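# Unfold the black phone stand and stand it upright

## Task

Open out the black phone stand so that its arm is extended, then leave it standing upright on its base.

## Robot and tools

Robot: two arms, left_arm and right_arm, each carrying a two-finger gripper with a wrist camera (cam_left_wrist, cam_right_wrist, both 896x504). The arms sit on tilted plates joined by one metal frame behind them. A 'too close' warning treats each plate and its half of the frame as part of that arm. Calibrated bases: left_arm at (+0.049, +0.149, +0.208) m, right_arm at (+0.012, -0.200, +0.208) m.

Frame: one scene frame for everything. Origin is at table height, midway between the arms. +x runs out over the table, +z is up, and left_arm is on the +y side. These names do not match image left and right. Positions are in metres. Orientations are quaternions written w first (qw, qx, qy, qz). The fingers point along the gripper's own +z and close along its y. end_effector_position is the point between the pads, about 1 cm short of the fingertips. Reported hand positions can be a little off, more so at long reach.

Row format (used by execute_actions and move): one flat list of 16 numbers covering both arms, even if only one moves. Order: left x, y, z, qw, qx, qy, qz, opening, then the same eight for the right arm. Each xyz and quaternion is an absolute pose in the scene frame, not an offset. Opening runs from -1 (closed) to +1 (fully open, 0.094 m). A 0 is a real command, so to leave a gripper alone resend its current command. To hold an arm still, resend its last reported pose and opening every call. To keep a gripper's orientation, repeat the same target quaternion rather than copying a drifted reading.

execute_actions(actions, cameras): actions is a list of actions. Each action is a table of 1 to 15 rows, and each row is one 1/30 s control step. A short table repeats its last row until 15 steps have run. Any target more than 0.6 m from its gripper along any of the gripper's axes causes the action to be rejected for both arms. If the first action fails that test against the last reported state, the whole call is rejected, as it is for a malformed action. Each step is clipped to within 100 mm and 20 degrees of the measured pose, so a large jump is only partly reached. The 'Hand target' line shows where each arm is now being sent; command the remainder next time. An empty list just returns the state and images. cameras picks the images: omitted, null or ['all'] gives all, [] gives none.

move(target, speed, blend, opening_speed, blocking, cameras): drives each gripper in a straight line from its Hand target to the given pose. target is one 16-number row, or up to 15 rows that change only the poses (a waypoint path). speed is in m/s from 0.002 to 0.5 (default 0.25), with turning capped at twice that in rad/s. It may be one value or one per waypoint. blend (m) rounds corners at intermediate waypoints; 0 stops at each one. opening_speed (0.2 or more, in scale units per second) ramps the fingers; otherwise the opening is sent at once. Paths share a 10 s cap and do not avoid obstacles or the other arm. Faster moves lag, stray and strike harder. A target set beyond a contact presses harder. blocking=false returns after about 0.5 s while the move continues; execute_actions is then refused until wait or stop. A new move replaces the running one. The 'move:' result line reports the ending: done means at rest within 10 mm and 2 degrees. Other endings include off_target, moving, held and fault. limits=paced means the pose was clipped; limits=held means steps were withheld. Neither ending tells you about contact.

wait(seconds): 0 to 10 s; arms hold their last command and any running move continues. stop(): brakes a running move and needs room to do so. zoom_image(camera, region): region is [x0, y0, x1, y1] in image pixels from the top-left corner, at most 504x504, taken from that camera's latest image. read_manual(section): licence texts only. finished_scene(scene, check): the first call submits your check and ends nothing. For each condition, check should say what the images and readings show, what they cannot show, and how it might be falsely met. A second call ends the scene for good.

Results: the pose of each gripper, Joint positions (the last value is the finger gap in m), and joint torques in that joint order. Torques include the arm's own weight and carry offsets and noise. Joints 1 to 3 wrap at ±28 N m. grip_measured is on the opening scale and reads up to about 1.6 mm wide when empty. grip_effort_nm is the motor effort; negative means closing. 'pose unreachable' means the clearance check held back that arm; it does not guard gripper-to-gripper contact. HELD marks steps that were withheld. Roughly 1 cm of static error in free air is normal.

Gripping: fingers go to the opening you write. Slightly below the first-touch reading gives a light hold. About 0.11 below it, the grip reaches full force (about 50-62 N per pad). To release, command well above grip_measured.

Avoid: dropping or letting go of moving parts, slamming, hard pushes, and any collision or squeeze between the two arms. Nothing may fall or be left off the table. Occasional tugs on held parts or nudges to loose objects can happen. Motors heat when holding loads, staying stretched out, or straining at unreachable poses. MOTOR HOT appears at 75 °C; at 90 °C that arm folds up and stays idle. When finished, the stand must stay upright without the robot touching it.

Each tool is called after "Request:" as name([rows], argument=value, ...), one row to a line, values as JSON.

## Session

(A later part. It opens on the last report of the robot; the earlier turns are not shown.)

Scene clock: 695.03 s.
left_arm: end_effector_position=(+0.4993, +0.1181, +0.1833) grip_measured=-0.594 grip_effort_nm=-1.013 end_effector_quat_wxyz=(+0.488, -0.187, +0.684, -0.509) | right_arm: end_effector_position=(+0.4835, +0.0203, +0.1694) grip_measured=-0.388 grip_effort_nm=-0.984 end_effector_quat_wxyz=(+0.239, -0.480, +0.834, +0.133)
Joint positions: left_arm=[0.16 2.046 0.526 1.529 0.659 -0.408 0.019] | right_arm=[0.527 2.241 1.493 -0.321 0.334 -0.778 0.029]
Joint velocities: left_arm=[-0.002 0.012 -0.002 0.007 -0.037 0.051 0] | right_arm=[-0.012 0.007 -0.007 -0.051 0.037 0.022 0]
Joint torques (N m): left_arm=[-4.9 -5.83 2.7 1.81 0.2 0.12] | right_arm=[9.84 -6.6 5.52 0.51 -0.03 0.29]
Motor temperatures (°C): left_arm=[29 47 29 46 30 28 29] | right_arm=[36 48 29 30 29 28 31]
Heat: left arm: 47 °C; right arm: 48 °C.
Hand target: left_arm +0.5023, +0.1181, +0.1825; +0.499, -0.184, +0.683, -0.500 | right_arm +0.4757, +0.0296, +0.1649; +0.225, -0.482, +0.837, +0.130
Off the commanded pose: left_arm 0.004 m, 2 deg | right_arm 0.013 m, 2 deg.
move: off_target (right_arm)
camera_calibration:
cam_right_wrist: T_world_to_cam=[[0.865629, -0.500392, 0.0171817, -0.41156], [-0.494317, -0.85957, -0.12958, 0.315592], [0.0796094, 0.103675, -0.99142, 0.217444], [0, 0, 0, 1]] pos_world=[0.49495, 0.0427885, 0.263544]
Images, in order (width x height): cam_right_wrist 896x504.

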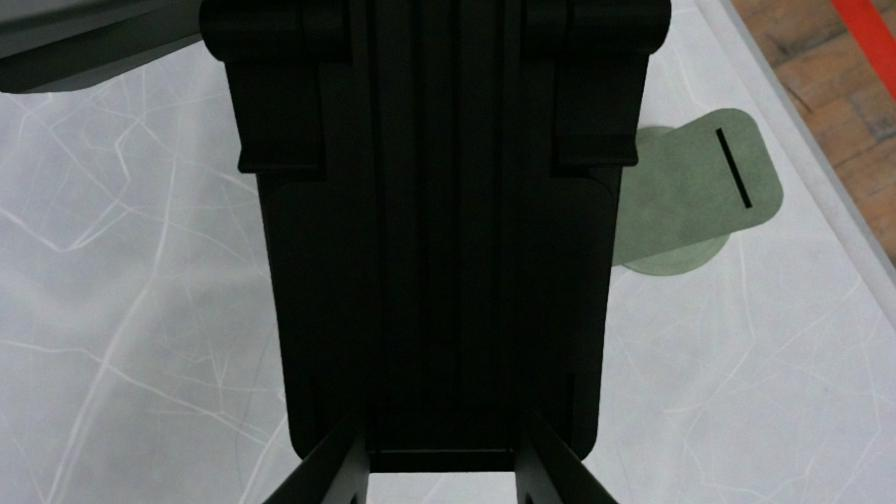

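Request:
move(target=[0.503,0.118,0.182,0.5793,-0.0617,0.7044,-0.4056,-1,0.474,0.028,0.180,0.2241,-0.483,0.8365,0.1294,-0.9], speed=0.05)

Scene clock: 701.13 s.
left_arm: end_effector_position=(+0.4940, +0.1062, +0.1966) grip_measured=-0.594 grip_effort_nm=-1.009 end_effector_quat_wxyz=(+0.561, -0.059, +0.685, -0.461) | right_arm: end_effector_position=(+0.4806, +0.0153, +0.1668) grip_measured=-0.396 grip_effort_nm=-0.984 end_effector_quat_wxyz=(+0.225, -0.470, +0.845, +0.121)
Joint positions: left_arm=[0.147 2.046 0.526 1.541 0.735 -0.117 0.019] | right_arm=[0.531 2.241 1.493 -0.341 0.371 -0.743 0.028]
Joint velocities: left_arm=[-0.017 0.007 -0.002 -0.007 0.051 0.007 -0.001] | right_arm=[0.012 0.007 0.002 0.022 -0.066 -0.066 0.001]
Joint torques (N m): left_arm=[-3.56 -6.27 2.69 1.58 -0.52 0.85] | right_arm=[11.41 -8.72 6.09 0.31 -0.32 0.09]
Motor temperatures (°C): left_arm=[30 45 29 45 30 28 29] | right_arm=[37 47 30 30 29 28 31]
Heat: left arm: 45 °C; right arm: 47 °C.
Hand target: left_arm +0.5017, +0.1186, +0.1825; +0.578, -0.061, +0.705, -0.408 | right_arm +0.4738, +0.0280, +0.1798; +0.225, -0.483, +0.836, +0.130
Off the commanded pose: left_arm 0.021 m, 7 deg | right_arm 0.019 m, 2 deg.
move: off_target (left_arm, right_arm)
camera_calibration:
cam_left_wrist: T_world_to_cam=[[-0.416967, -0.563333, 0.713299, 0.124073], [-0.689831, -0.314865, -0.651915, 0.543915], [0.591838, -0.763882, -0.257316, -0.0744649], [0, 0, 0, 1]] pos_world=[0.471015, 0.184272, 0.246925]
cam_right_wrist: T_world_to_cam=[[0.85176, -0.523679, 0.0162948, -0.404373], [-0.520186, -0.848972, -0.0930169, 0.315689], [0.0625449, 0.0707517, -0.995531, 0.225037], [0, 0, 0, 1]] pos_world=[0.494571, 0.0403282, 0.259985]

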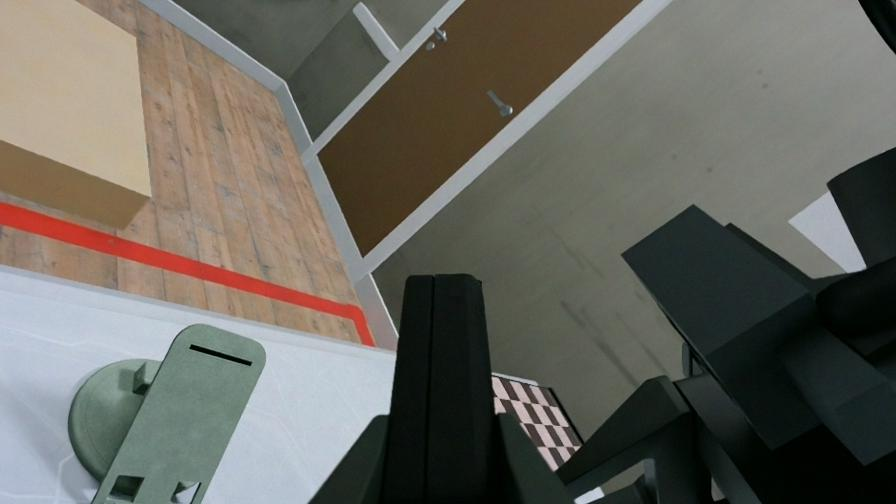

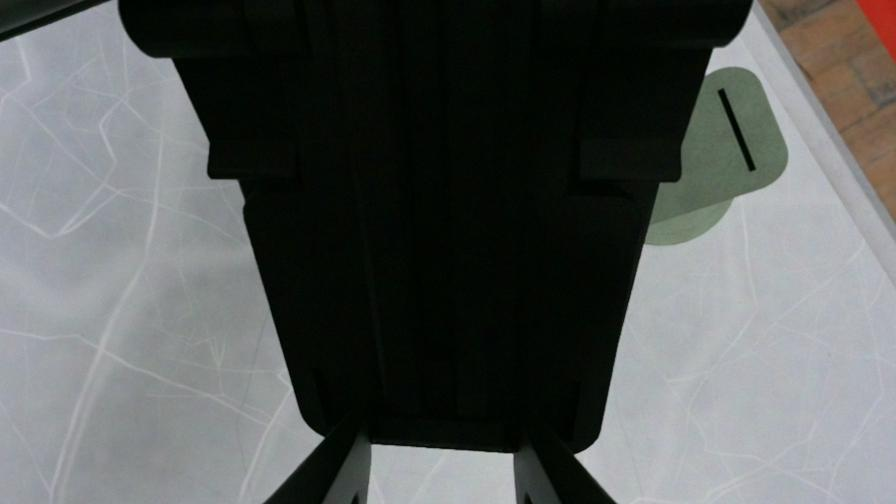

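Request:
move(target=[0.508,0.13,0.16,0.5793,-0.0617,0.7044,-0.4056,-1,0.470,0.024,0.195,0.2241,-0.483,0.8365,0.1294,-1], speed=0.05)

Scene clock: 703.83 s.
left_arm: end_effector_position=(+0.5097, +0.1351, +0.1644) grip_measured=-0.594 grip_effort_nm=-1.013 end_effector_quat_wxyz=(+0.580, -0.066, +0.705, -0.403) | right_arm: end_effector_position=(+0.4651, +0.0234, +0.1752) grip_measured=-0.990 grip_effort_nm=-0.510 end_effector_quat_wxyz=(+0.210, -0.487, +0.839, +0.122)
Joint positions: left_arm=[0.223 2.11 0.594 1.55 0.704 -0.052 0.019] | right_arm=[0.571 2.238 1.496 -0.401 0.389 -0.719 0]
Joint velocities: left_arm=[-0.032 -0.007 -0.007 0.022 -0.007 0.066 0] | right_arm=[0.002 -0.007 -0.017 0.037 0.007 -0.037 0.002]
Joint torques (N m): left_arm=[-4.53 -6.08 2.11 1.58 0.48 0.08] | right_arm=[9.47 -11.32 5.24 0.47 -0.37 0.09]
Motor temperatures (°C): left_arm=[30 44 29 45 30 28 29] | right_arm=[37 48 30 30 29 28 31]
Heat: left arm: 45 °C; right arm: 48 °C.
Hand target: left_arm +0.5076, +0.1301, +0.1600; +0.578, -0.061, +0.705, -0.405 | right_arm +0.4697, +0.0242, +0.1948; +0.224, -0.483, +0.837, +0.130
Off the commanded pose: left_arm 0.007 m, 1 deg | right_arm 0.020 m, 2 deg.
move: off_target (right_arm)
camera_calibration:
cam_left_wrist: T_world_to_cam=[[-0.354344, -0.662774, 0.659674, 0.160248], [-0.666937, -0.31536, -0.675088, 0.535092], [0.655466, -0.679174, -0.330282, -0.101834], [0, 0, 0, 1]] pos_world=[0.480404, 0.205793, 0.221889]
cam_right_wrist: T_world_to_cam=[[0.870628, -0.491857, 0.0091075, -0.395287], [-0.490286, -0.869067, -0.0658944, 0.297145], [0.0403256, 0.0529042, -0.997785, 0.244988], [0, 0, 0, 1]] pos_world=[0.479955, 0.0508534, 0.267625]

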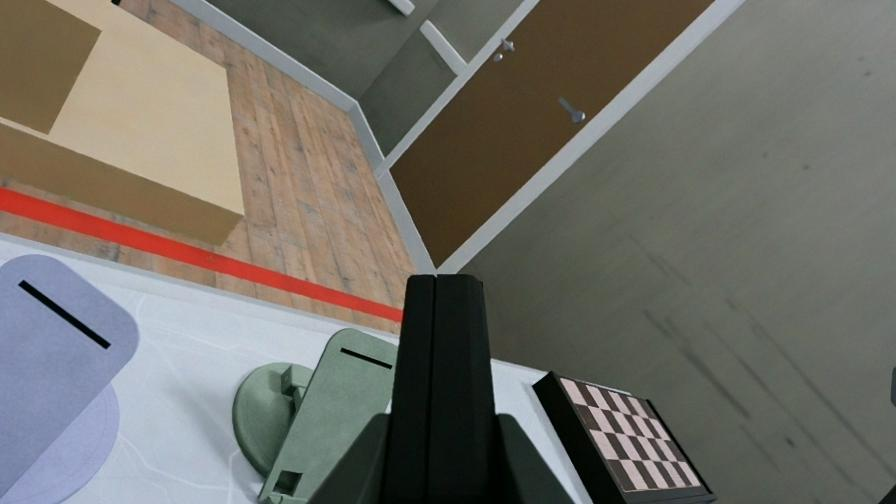

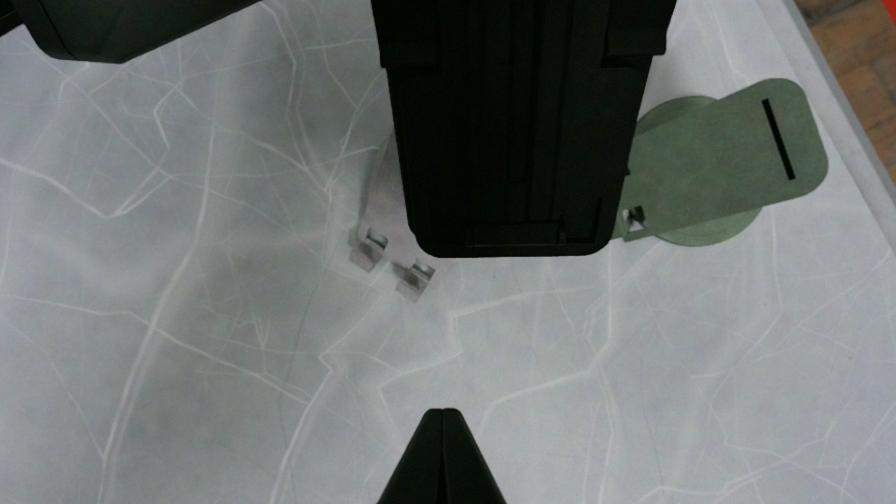

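Request:
zoom_image(camera="cam_right_wrist", region=[360, 0, 700, 280])

Scaled by 1.482.

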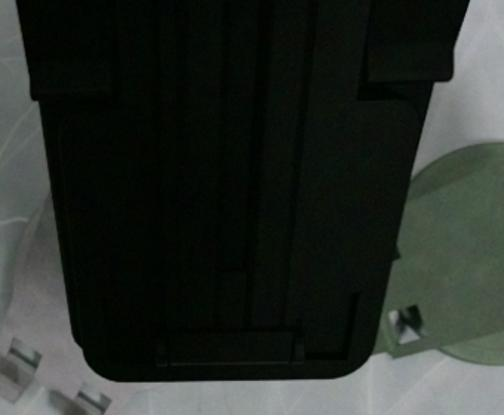

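Request:
move([
  [0.508,0.13,0.17,0.5793,-0.0617,0.7044,-0.4056,-1,0.445,-0.02,0.22,0.3536,-0.433,0.7866,0.2041,-0.6],
  [0.503,0.118,0.20,0.5,-0.183,0.683,-0.5,-1,0.43,-0.06,0.21,0.6124,-0.3536,0.6124,0.3536,-0.6],
  [0.503,0.118,0.20,0.3536,-0.3536,0.6124,-0.6124,-1,0.43,-0.06,0.21,0.6124,-0.3536,0.6124,0.3536,-0.6],
], speed=0.15)

Scene clock: 721.77 s.
left_arm: end_effector_position=(+0.5026, +0.1230, +0.1859) grip_measured=-0.594 grip_effort_nm=-1.018 end_effector_quat_wxyz=(+0.351, -0.367, +0.618, -0.601) | right_arm: end_effector_position=(+0.4385, -0.0690, +0.2184) grip_measured=-0.602 grip_effort_nm=0.173 end_effector_quat_wxyz=(+0.620, -0.360, +0.612, +0.334)
Joint positions: left_arm=[0.147 2.013 0.516 1.506 0.605 -0.913 0.019] | right_arm=[0.069 1.928 0.693 0.763 -0.808 -0.995 0.019]
Joint velocities: left_arm=[0.002 -0.007 -0.002 -0.037 0.037 0.022 0] | right_arm=[0.002 -0.002 -0.007 0.022 0.007 -0.081 0]
Joint torques (N m): left_arm=[-6.52 -9.59 1.48 1.47 0.5 -0.07] | right_arm=[4.79 -4.62 1.28 1.1 -0.9 -0.1]
Motor temperatures (°C): left_arm=[30 42 29 44 30 28 29] | right_arm=[37 48 29 30 29 28 31]
Heat: left arm: 44 °C; right arm: 48 °C.
Hand target: left_arm +0.5031, +0.1183, +0.2000; +0.354, -0.354, +0.612, -0.613 | right_arm +0.4283, -0.0618, +0.2100; +0.612, -0.361, +0.610, +0.352
Off the commanded pose: left_arm 0.015 m, 2 deg | right_arm 0.015 m, 2 deg.
move: off_target (left_arm, right_arm)
camera_calibration:
cam_left_wrist: T_world_to_cam=[[0.0548912, 0.00189804, 0.998491, -0.214886], [-0.809667, -0.585114, 0.045623, 0.51199], [0.584318, -0.810949, -0.0305808, -0.102003], [0, 0, 0, 1]] pos_world=[0.485938, 0.217261, 0.188084]
cam_right_wrist: T_world_to_cam=[[0.85211, -0.521312, 0.0462863, -0.419976], [-0.182404, -0.378712, -0.907362, 0.289226], [0.490548, 0.764729, -0.417794, 0.0190631], [0, 0, 0, 1]] pos_world=[0.40127, -0.123983, 0.289837]

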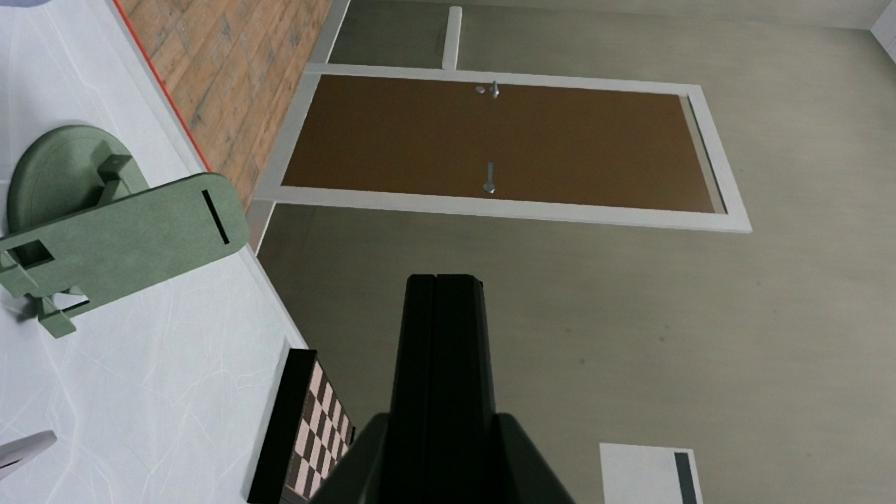

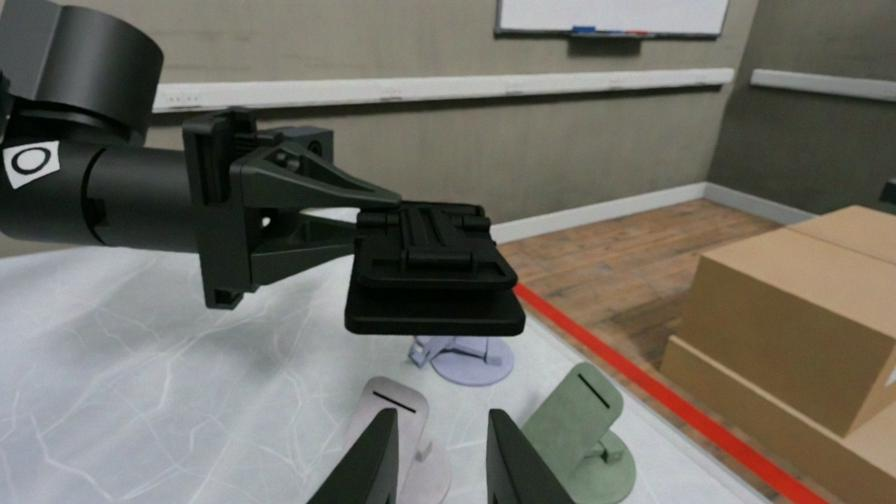

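Request:
execute_actions(actions=[])

Scene clock: 745.20 s.
left_arm: end_effector_position=(+0.5026, +0.1231, +0.1858) grip_measured=-0.594 grip_effort_nm=-1.013 end_effector_quat_wxyz=(+0.350, -0.367, +0.618, -0.601) | right_arm: end_effector_position=(+0.4385, -0.0690, +0.2185) grip_measured=-0.602 grip_effort_nm=0.168 end_effector_quat_wxyz=(+0.620, -0.360, +0.611, +0.334)
Joint positions: left_arm=[0.147 2.013 0.516 1.506 0.605 -0.914 0.019] | right_arm=[0.069 1.928 0.693 0.764 -0.808 -0.995 0.019]
Joint velocities: left_arm=[-0.007 -0.002 -0.027 -0.007 -0.051 -0.066 -0.001] | right_arm=[0.017 0.002 0.007 0.037 -0.007 0.037 0]
Joint torques (N m): left_arm=[-6.53 -9.5 1.43 1.48 0.48 -0.07] | right_arm=[4.88 -4.55 1.28 1.08 -0.8 -0.05]
Motor temperatures (°C): left_arm=[30 45 29 43 30 28 30] | right_arm=[36 42 29 32 30 28 30]
Heat: left arm: 45 °C; right arm: 42 °C.
Hand target: left_arm +0.5031, +0.1183, +0.2000; +0.354, -0.354, +0.612, -0.613 | right_arm +0.4283, -0.0618, +0.2101; +0.612, -0.361, +0.610, +0.352
Tool commands: left_gripper/opening=-1.0 right_gripper/opening=-0.6
Off the commanded pose: left_arm 0.015 m, 2 deg | right_arm 0.015 m, 2 deg.
camera_calibration:
cam_left_wrist: T_world_to_cam=[[0.055461, 0.00245905, 0.998458, -0.215195], [-0.80945, -0.585352, 0.0464039, 0.511815], [0.584563, -0.810776, -0.0304737, -0.102145], [0, 0, 0, 1]] pos_world=[0.485934, 0.217304, 0.188]
cam_right_wrist: T_world_to_cam=[[0.852091, -0.521319, 0.0465596, -0.420054], [-0.18197, -0.378482, -0.907545, 0.28918], [0.490743, 0.764838, -0.417366, 0.0189317], [0, 0, 0, 1]] pos_world=[0.401255, -0.124012, 0.289903]

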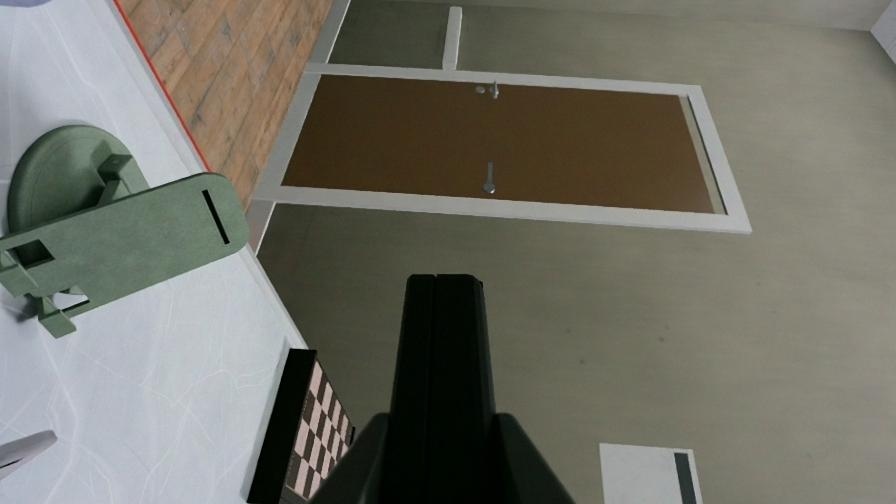

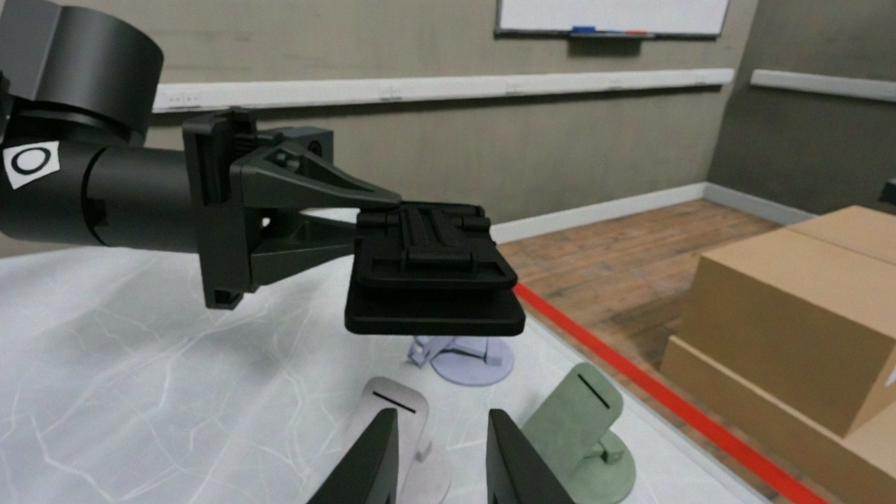

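Request:
zoom_image(camera="cam_right_wrist", region=[320, 180, 560, 350])

Scaled by 2.100.

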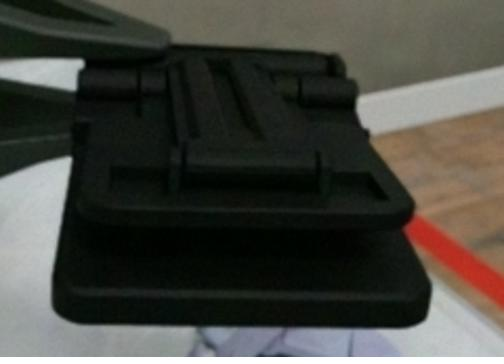

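Request:
move(target=[0.503,0.118,0.20,0.3536,-0.3536,0.6124,-0.6124,-1,0.425,-0.065,0.21,0.183,0.183,0.683,0.683,0], speed=0.2)

Scene clock: 768.17 s.
left_arm: end_effector_position=(+0.5026, +0.1231, +0.1858) grip_measured=-0.594 grip_effort_nm=-1.013 end_effector_quat_wxyz=(+0.350, -0.367, +0.618, -0.601) | right_arm: end_effector_position=(+0.4331, -0.0697, +0.2163) grip_measured=-0.002 grip_effort_nm=0.164 end_effector_quat_wxyz=(+0.199, +0.182, +0.686, +0.676)
Joint positions: left_arm=[0.147 2.013 0.516 1.506 0.605 -0.914 0.019] | right_arm=[0.063 1.928 0.671 0.785 -0.812 0.584 0.047]
Joint velocities: left_arm=[0.012 0.002 -0.017 0.007 -0.037 -0.022 0.001] | right_arm=[-0.002 0.002 0.007 -0.022 0.007 0.037 0]
Joint torques (N m): left_arm=[-6.58 -9.5 1.35 1.48 0.48 -0.04] | right_arm=[4.46 -4.96 0.95 1.14 -0.86 0.01]
Motor temperatures (°C): left_arm=[31 45 29 43 30 28 30] | right_arm=[35 41 29 32 30 28 30]
Heat: left arm: 45 °C; right arm: 41 °C.
Hand target: left_arm +0.5029, +0.1180, +0.1998; +0.354, -0.354, +0.612, -0.613 | right_arm +0.4251, -0.0649, +0.2100; +0.183, +0.183, +0.683, +0.683
Off the commanded pose: left_arm 0.015 m, 2 deg | right_arm 0.011 m, 2 deg.
move: off_target (left_arm, right_arm)
camera_calibration:
cam_left_wrist: T_world_to_cam=[[0.055461, 0.00245905, 0.998458, -0.215195], [-0.80945, -0.585352, 0.0464039, 0.511815], [0.584563, -0.810776, -0.0304737, -0.102145], [0, 0, 0, 1]] pos_world=[0.485934, 0.217304, 0.188]
cam_right_wrist: T_world_to_cam=[[0.0235231, -0.0285198, -0.999316, 0.203699], [-0.992286, 0.121034, -0.0268119, 0.481211], [0.121716, 0.992239, -0.0254527, 0.112082], [0, 0, 0, 1]] pos_world=[0.459066, -0.163646, 0.219315]

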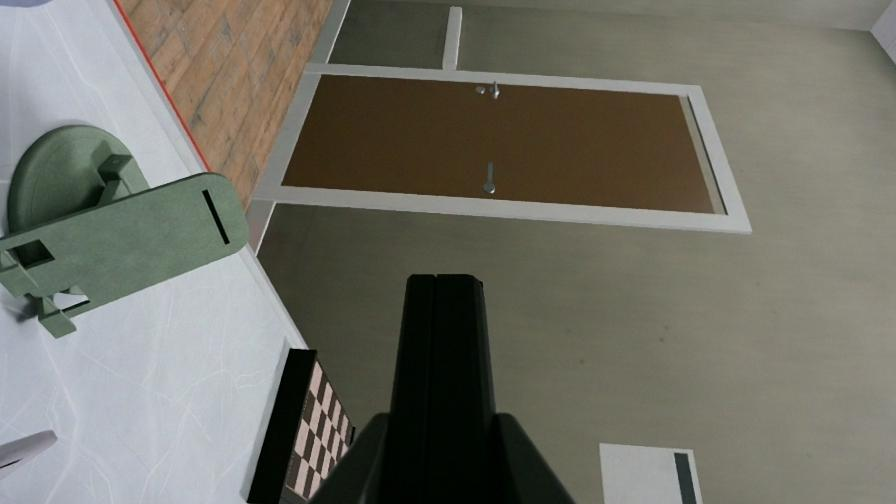

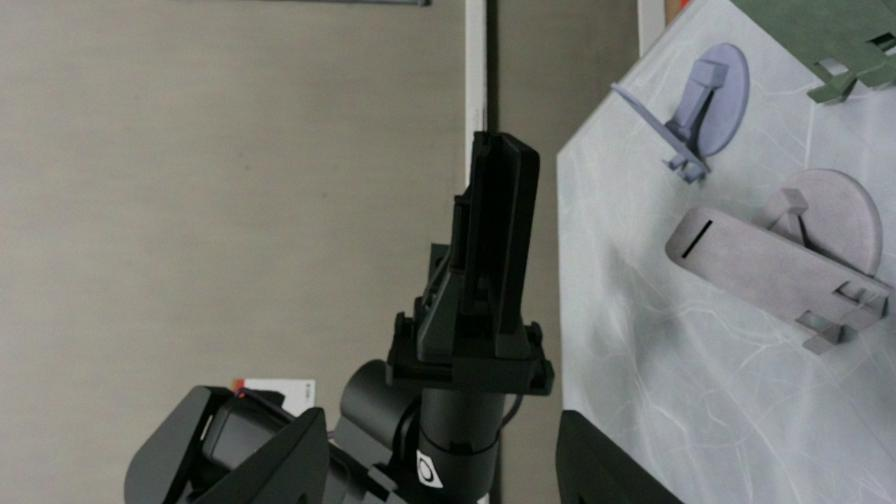

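Request:
zoom_image(camera="cam_right_wrist", region=[380, 110, 600, 400])

Scaled by 1.738.

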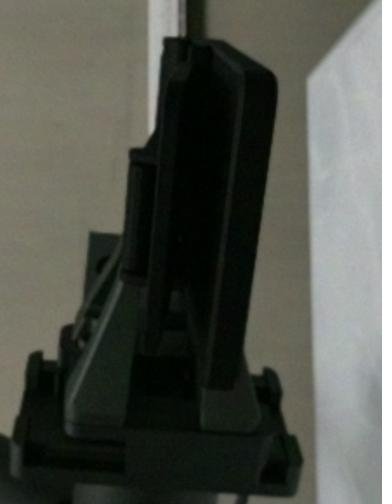

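Request:
move(target=[0.503,0.118,0.20,0.3536,-0.3536,0.6124,-0.6124,-1,0.461,-0.009,0.207,0.183,0.183,0.683,0.683,-0.3], speed=0.12)

Request:
zoom_image(camera="cam_right_wrist", region=[250, 100, 700, 504])

Scene clock: 778.17 s.
left_arm: end_effector_position=(+0.5027, +0.1231, +0.1858) grip_measured=-0.594 grip_effort_nm=-1.018 end_effector_quat_wxyz=(+0.350, -0.367, +0.618, -0.601) | right_arm: end_effector_position=(+0.4658, -0.0210, +0.2120) grip_measured=-0.298 grip_effort_nm=-0.066 end_effector_quat_wxyz=(+0.193, +0.186, +0.681, +0.681)
Joint positions: left_arm=[0.147 2.013 0.516 1.506 0.604 -0.914 0.019] | right_arm=[0.172 2.116 0.841 0.852 -0.725 0.669 0.033]
Joint velocities: left_arm=[0.017 0.032 0.002 0.007 -0.007 0.081 -0.001] | right_arm=[0.007 -0.002 -0.002 -0.007 0.007 0.022 0]
Joint torques (N m): left_arm=[-6.5 -9.51 1.37 1.49 0.47 -0.07] | right_arm=[7.68 -5.14 2.73 1.28 -0.53 0.01]
Motor temperatures (°C): left_arm=[31 45 29 43 30 28 30] | right_arm=[35 40 29 32 30 28 30]
Heat: left arm: 45 °C; right arm: 40 °C.
Hand target: left_arm +0.5029, +0.1180, +0.1998; +0.354, -0.354, +0.612, -0.612 | right_arm +0.4616, -0.0097, +0.2073; +0.182, +0.183, +0.683, +0.683
Off the commanded pose: left_arm 0.015 m, 2 deg | right_arm 0.014 m, 1 deg.
move: off_target (left_arm, right_arm)
camera_calibration:
cam_left_wrist: T_world_to_cam=[[0.0556612, 0.00235322, 0.998447, -0.21524], [-0.809266, -0.5856, 0.0464949, 0.511785], [0.5848, -0.810597, -0.0306908, -0.102223], [0, 0, 0, 1]] pos_world=[0.485931, 0.217346, 0.187973]
cam_right_wrist: T_world_to_cam=[[0.0142724, -0.011057, -0.999837, 0.204864], [-0.993001, 0.11709, -0.0154697, 0.505493], [0.117242, 0.99306, -0.00930844, 0.0583186], [0, 0, 0, 1]] pos_world=[0.492194, -0.114837, 0.213193]

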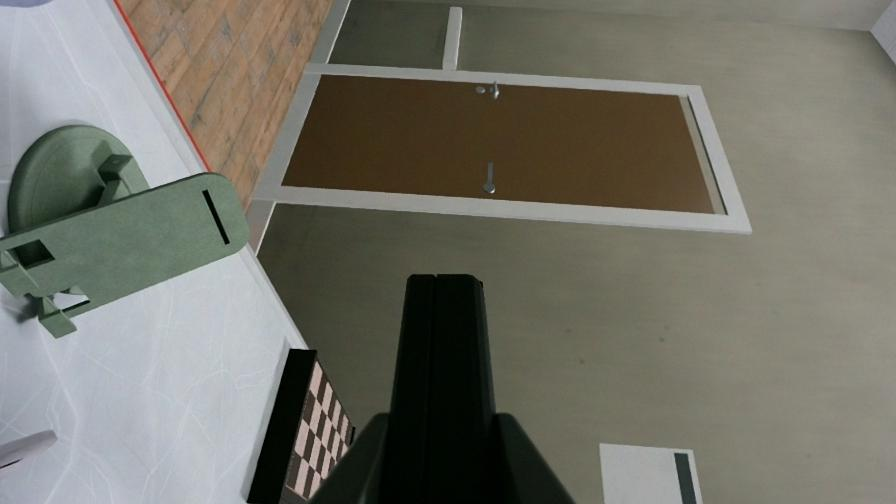

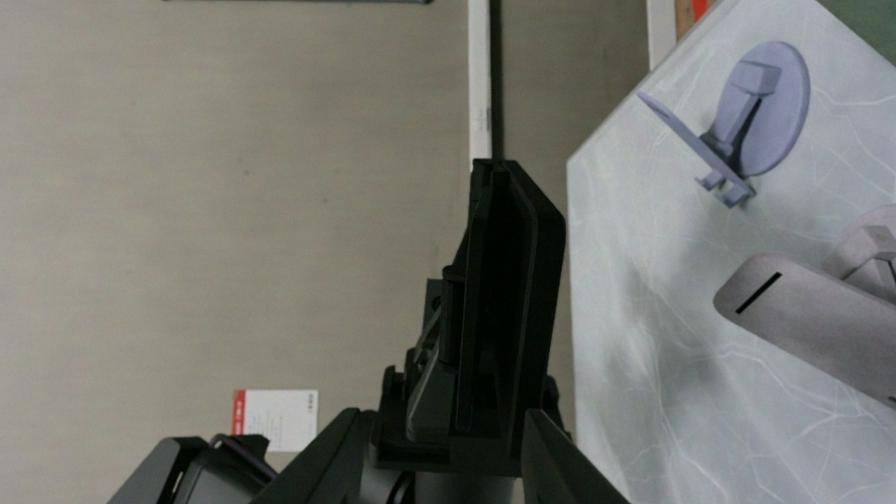

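Scaled by 1.120.

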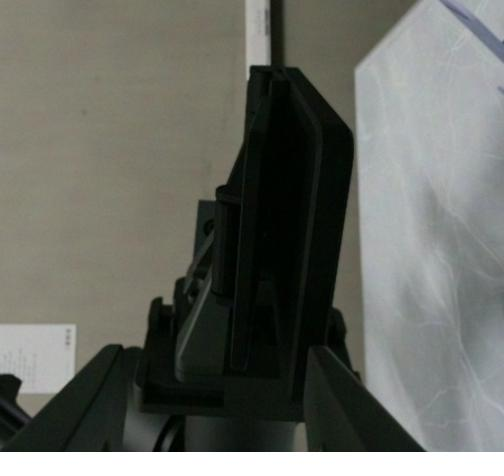

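Request:
zoom_image(camera="cam_right_wrist", region=[400, 150, 600, 450])

Scaled by 1.680.

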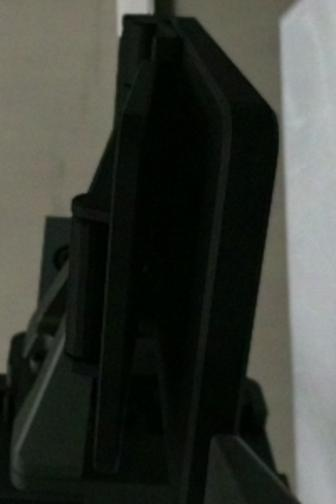

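Request:
move([
  [0.503,0.118,0.20,0.3536,-0.3536,0.6124,-0.6124,-1,0.466,-0.006,0.2125,0.183,0.183,0.683,0.683,-0.3],
  [0.503,0.118,0.20,0.3536,-0.3536,0.6124,-0.6124,-1,0.474,0.008,0.2125,0.183,0.183,0.683,0.683,-0.3],
], speed=0.06)

Request:
zoom_image(camera="cam_right_wrist", region=[300, 200, 650, 504])

Scene clock: 793.83 s.
left_arm: end_effector_position=(+0.5027, +0.1231, +0.1858) grip_measured=-0.594 grip_effort_nm=-1.018 end_effector_quat_wxyz=(+0.350, -0.367, +0.618, -0.601) | right_arm: end_effector_position=(+0.4809, -0.0066, +0.2188) grip_measured=-0.298 grip_effort_nm=-0.071 end_effector_quat_wxyz=(+0.199, +0.187, +0.679, +0.681)
Joint positions: left_arm=[0.147 2.013 0.516 1.506 0.604 -0.914 0.019] | right_arm=[0.213 2.154 0.907 0.853 -0.684 0.693 0.033]
Joint velocities: left_arm=[-0.017 0.002 -0.002 -0.081 0.051 0.051 -0.001] | right_arm=[-0.007 -0.002 -0.017 -0.007 -0.007 -0.007 0]
Joint torques (N m): left_arm=[-6.57 -9.52 1.44 1.45 0.5 -0.08] | right_arm=[8.21 -5.3 3.07 1.14 -0.56 0.01]
Motor temperatures (°C): left_arm=[31 46 29 43 30 28 30] | right_arm=[36 41 29 33 30 28 29]
Heat: left arm: 46 °C; right arm: 41 °C.
Hand target: left_arm +0.5029, +0.1180, +0.1998; +0.354, -0.354, +0.612, -0.613 | right_arm +0.4740, +0.0072, +0.2128; +0.183, +0.183, +0.683, +0.683
Off the commanded pose: left_arm 0.015 m, 2 deg | right_arm 0.017 m, 2 deg.
move: off_target (left_arm, right_arm)
camera_calibration:
cam_left_wrist: T_world_to_cam=[[0.0556612, 0.00235322, 0.998447, -0.21524], [-0.809266, -0.5856, 0.0464949, 0.511785], [0.5848, -0.810597, -0.0306908, -0.102223], [0, 0, 0, 1]] pos_world=[0.485931, 0.217346, 0.187973]
cam_right_wrist: T_world_to_cam=[[0.0232058, -0.010864, -0.999672, 0.207217], [-0.991498, 0.127815, -0.0244051, 0.520128], [0.128038, 0.991739, -0.00780563, 0.0368063], [0, 0, 0, 1]] pos_world=[0.506185, -0.100731, 0.22013]

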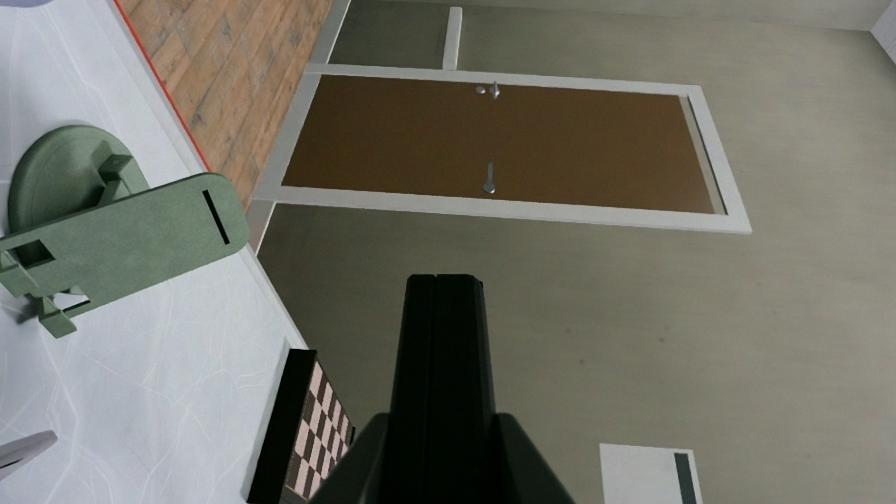

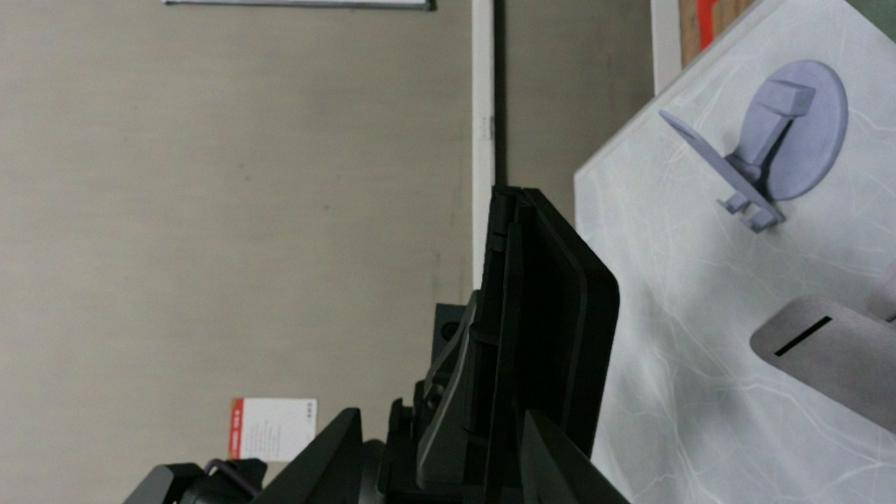

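Scaled by 1.440.

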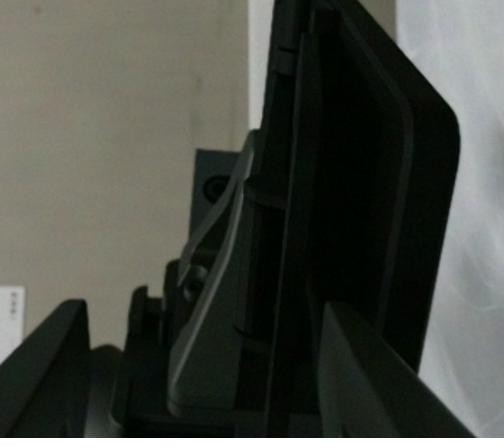

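Request:
move(target=[0.503,0.118,0.20,0.3536,-0.3536,0.6124,-0.6124,-1,0.481,0.023,0.2125,0.183,0.183,0.683,0.683,-0.3], speed=0.05, cameras=["cam_right_wrist"])

Request:
zoom_image(camera="cam_right_wrist", region=[300, 200, 650, 504])

Scene clock: 798.07 s.
left_arm: end_effector_position=(+0.5027, +0.1231, +0.1858) grip_measured=-0.594 grip_effort_nm=-1.013 end_effector_quat_wxyz=(+0.350, -0.367, +0.618, -0.601) | right_arm: end_effector_position=(+0.4879, +0.0083, +0.2184) grip_measured=-0.298 grip_effort_nm=-0.076 end_effector_quat_wxyz=(+0.197, +0.187, +0.680, +0.681)
Joint positions: left_arm=[0.147 2.013 0.516 1.506 0.604 -0.914 0.019] | right_arm=[0.242 2.199 0.957 0.853 -0.657 0.708 0.033]
Joint velocities: left_arm=[0.002 -0.002 -0.007 0.007 0.037 -0.037 0] | right_arm=[0.002 -0.012 -0.007 0.007 -0.037 -0.081 0.001]
Joint torques (N m): left_arm=[-6.67 -9.46 1.42 1.49 0.5 -0.07] | right_arm=[8.5 -5.34 3.36 1.24 -0.57 0.04]
Motor temperatures (°C): left_arm=[31 46 29 43 30 28 30] | right_arm=[36 41 29 33 30 28 29]
Heat: left arm: 46 °C; right arm: 41 °C.
Hand target: left_arm +0.5029, +0.1180, +0.1998; +0.354, -0.354, +0.612, -0.613 | right_arm +0.4809, +0.0226, +0.2128; +0.183, +0.183, +0.683, +0.683
Off the commanded pose: left_arm 0.015 m, 2 deg | right_arm 0.017 m, 2 deg.
move: off_target (left_arm, right_arm)
camera_calibration:
cam_right_wrist: T_world_to_cam=[[0.0195917, -0.0107891, -0.99975, 0.208592], [-0.991876, 0.125496, -0.0207917, 0.524594], [0.125689, 0.992035, -0.00824281, 0.0224242], [0, 0, 0, 1]] pos_world=[0.513427, -0.0858293, 0.219632]
Images, in order (width x height): cam_right_wrist 896x504.

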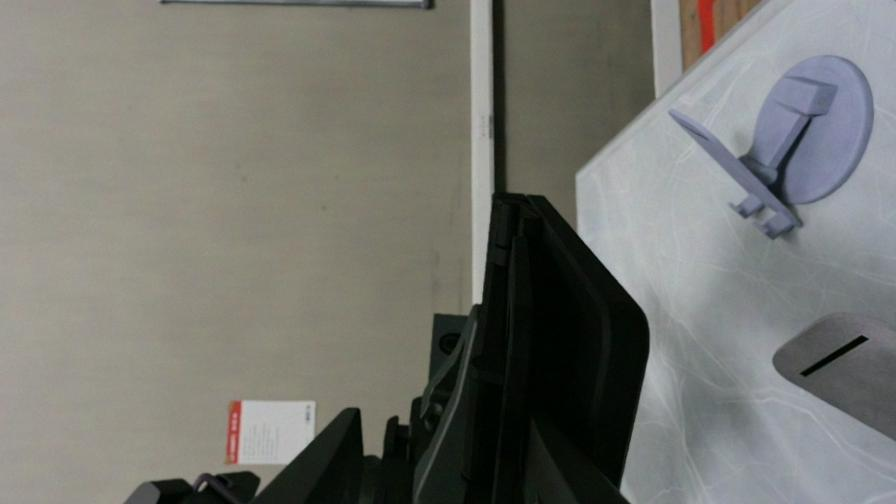

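Scaled by 1.440.

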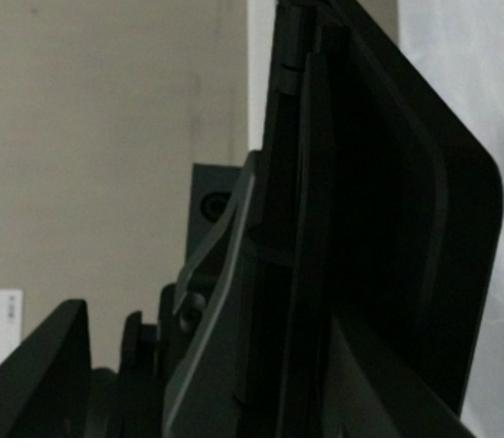

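Request:
move(target=[0.503,0.118,0.20,0.3536,-0.3536,0.6124,-0.6124,-1,0.481,0.023,0.2125,0.183,0.183,0.683,0.683,-1], speed=0.05, opening_speed=0.4, cameras=["cam_right_wrist"])

Request:
zoom_image(camera="cam_right_wrist", region=[300, 200, 650, 504])

Scene clock: 803.67 s.
left_arm: end_effector_position=(+0.5036, +0.1232, +0.1905) grip_measured=-0.594 grip_effort_nm=-1.013 end_effector_quat_wxyz=(+0.352, -0.366, +0.612, -0.606) | right_arm: end_effector_position=(+0.4890, +0.0082, +0.2128) grip_measured=-0.934 grip_effort_nm=-0.965 end_effector_quat_wxyz=(+0.197, +0.196, +0.685, +0.673)
Joint positions: left_arm=[0.143 2.008 0.516 1.515 0.609 -0.927 0.019] | right_arm=[0.242 2.205 0.957 0.853 -0.632 0.713 0.003]
Joint velocities: left_arm=[-0.012 -0.022 -0.002 -0.037 -0.066 -0.037 0] | right_arm=[0.022 -0.022 0.002 -0.022 -0.007 0.007 -0.003]
Joint torques (N m): left_arm=[-6.17 -9.05 1.51 1.38 0.44 0.08] | right_arm=[8.65 -6 3.11 1.23 -0.82 -0.02]
Motor temperatures (°C): left_arm=[31 46 29 44 30 28 30] | right_arm=[37 41 29 33 30 28 29]
Heat: left arm: 46 °C; right arm: 41 °C.
Hand target: left_arm +0.5030, +0.1180, +0.2000; +0.354, -0.354, +0.612, -0.613 | right_arm +0.4809, +0.0226, +0.2126; +0.183, +0.183, +0.683, +0.683
Off the commanded pose: left_arm 0.011 m, 2 deg | right_arm 0.017 m, 2 deg.
move: off_target (left_arm, right_arm)
camera_calibration:
cam_right_wrist: T_world_to_cam=[[0.000712565, -0.0254038, -0.999677, 0.212284], [-0.9904, 0.138164, -0.00421698, 0.521261], [0.138226, 0.990084, -0.0250615, 0.0197975], [0, 0, 0, 1]] pos_world=[0.51337, -0.0862279, 0.21491]
Images, in order (width x height): cam_right_wrist 896x504.

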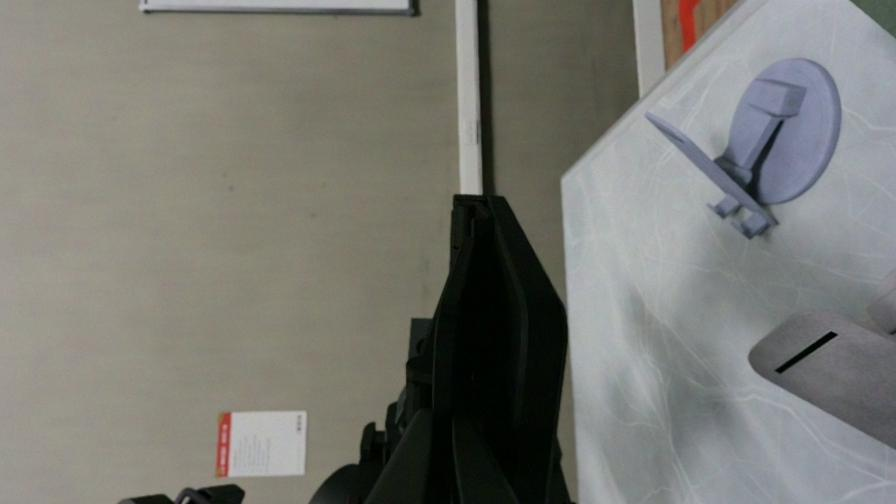

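Scaled by 1.440.

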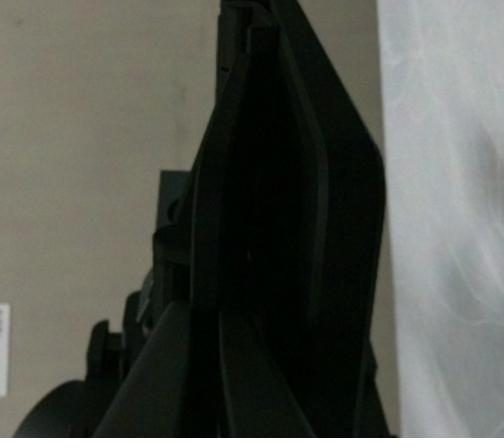

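Request:
move(target=[0.503,0.118,0.20,0.4777,-0.2127,0.6744,-0.5214,-1,0.481,0.023,0.225,0.183,0.183,0.683,0.683,-1], speed=0.1, cameras=["cam_right_wrist"])

Request:
zoom_image(camera="cam_right_wrist", region=[300, 200, 650, 504])

Scene clock: 814.77 s.
left_arm: end_effector_position=(+0.5048, +0.1215, +0.2055) grip_measured=-0.594 grip_effort_nm=-1.013 end_effector_quat_wxyz=(+0.470, -0.234, +0.653, -0.545) | right_arm: end_effector_position=(+0.4901, +0.0066, +0.1988) grip_measured=-0.937 grip_effort_nm=-0.984 end_effector_quat_wxyz=(+0.194, +0.212, +0.705, +0.648)
Joint positions: left_arm=[0.131 2 0.516 1.553 0.637 -0.573 0.019] | right_arm=[0.242 2.205 0.957 0.817 -0.566 0.699 0.003]
Joint velocities: left_arm=[-0.007 0.002 0.017 0.007 0.007 0.007 0.001] | right_arm=[-0.022 0.007 -0.002 0.007 0.037 -0.022 -0.001]
Joint torques (N m): left_arm=[-5.03 -7.97 1.68 1.09 0.17 1.03] | right_arm=[10.43 -8.64 2.4 1.31 -1.31 0.2]
Motor temperatures (°C): left_arm=[31 45 29 44 30 28 30] | right_arm=[37 42 29 33 30 28 30]
Heat: left arm: 45 °C; right arm: 42 °C.
Hand target: left_arm +0.5028, +0.1179, +0.2001; +0.479, -0.213, +0.672, -0.523 | right_arm +0.4807, +0.0224, +0.2243; +0.182, +0.183, +0.684, +0.682
Off the commanded pose: left_arm 0.007 m, 4 deg | right_arm 0.032 m, 6 deg.
move: off_target (left_arm, right_arm)
camera_calibration:
cam_right_wrist: T_world_to_cam=[[-0.0428428, -0.0800036, -0.995873, 0.219214], [-0.986774, 0.159366, 0.0296487, 0.513808], [0.156337, 0.983972, -0.0857732, 0.0240528], [0, 0, 0, 1]] pos_world=[0.512644, -0.088013, 0.205139]
Images, in order (width x height): cam_right_wrist 896x504.

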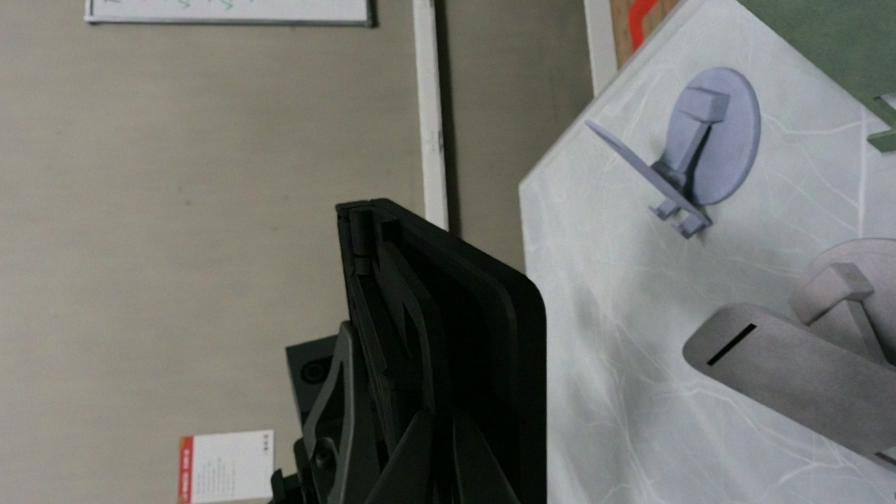

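Scaled by 1.440.

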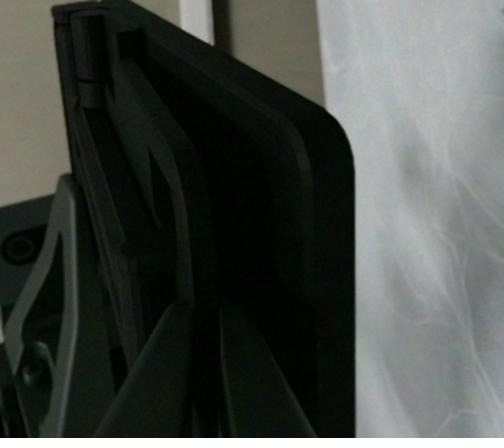

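Request:
move(target=[0.503,0.118,0.20,0.5417,-0.1229,0.6964,-0.4546,-1,0.481,0.023,0.25,0.1664,0.1982,0.7399,0.6209,-1], speed=0.1, cameras=["cam_right_wrist"])

Request:
zoom_image(camera="cam_right_wrist", region=[250, 150, 650, 504])

Scene clock: 826.07 s.
left_arm: end_effector_position=(+0.5038, +0.1198, +0.1940) grip_measured=-0.595 grip_effort_nm=-1.018 end_effector_quat_wxyz=(+0.538, -0.131, +0.700, -0.452) | right_arm: end_effector_position=(+0.4779, +0.0235, +0.2354) grip_measured=-0.990 grip_effort_nm=-0.515 end_effector_quat_wxyz=(+0.162, +0.204, +0.743, +0.617)
Joint positions: left_arm=[0.131 2 0.515 1.506 0.606 -0.226 0.019] | right_arm=[0.36 2.067 0.962 0.58 -0.419 0.705 0]
Joint velocities: left_arm=[-0.017 -0.007 0.002 -0.022 -0.051 -0.051 -0.001] | right_arm=[0.002 -0.007 -0.017 -0.11 -0.022 -0.007 0]
Joint torques (N m): left_arm=[-5.03 -8.59 1.7 1.42 0.48 0.07] | right_arm=[8.34 -9.88 4.16 0.95 -0.56 0.01]
Motor temperatures (°C): left_arm=[31 44 29 44 30 28 30] | right_arm=[38 43 29 33 31 28 31]
Heat: left arm: 44 °C; right arm: 43 °C.
Hand target: left_arm +0.5031, +0.1180, +0.1999; +0.542, -0.123, +0.696, -0.455 | right_arm +0.4810, +0.0233, +0.2504; +0.166, +0.200, +0.739, +0.622
Off the commanded pose: left_arm 0.006 m, 1 deg | right_arm 0.015 m, 1 deg.
move: off_target (right_arm)
camera_calibration:
cam_right_wrist: T_world_to_cam=[[-0.0981159, -0.164059, -0.981559, 0.281512], [-0.990841, 0.108054, 0.0809835, 0.489115], [0.092775, 0.980515, -0.173159, 0.0635562], [0, 0, 0, 1]] pos_world=[0.50636, -0.0689838, 0.247715]
Images, in order (width x height): cam_right_wrist 896x504.

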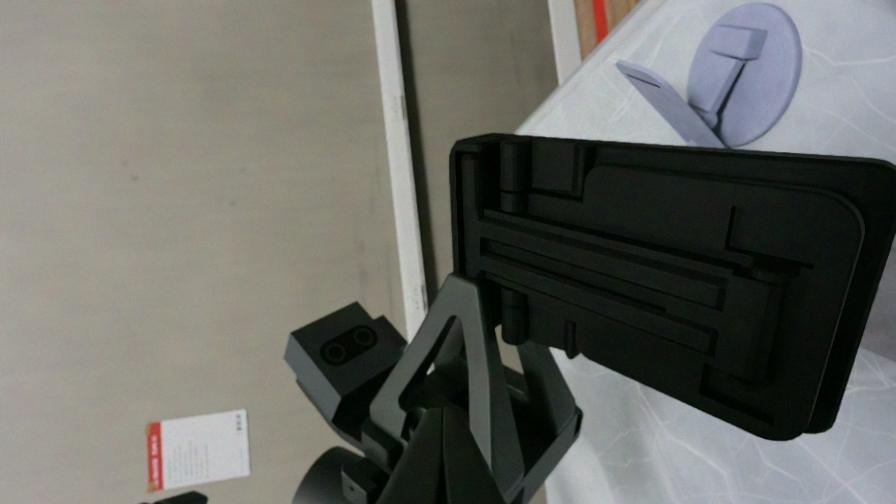

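Scaled by 1.260.

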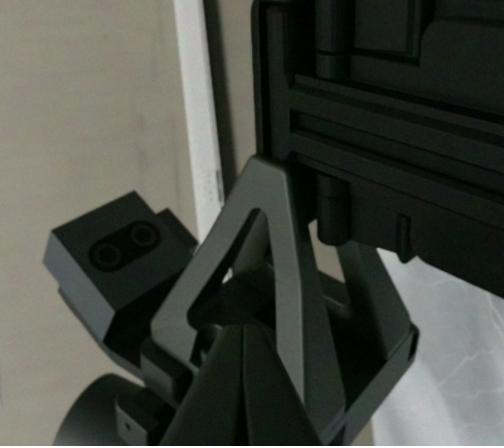

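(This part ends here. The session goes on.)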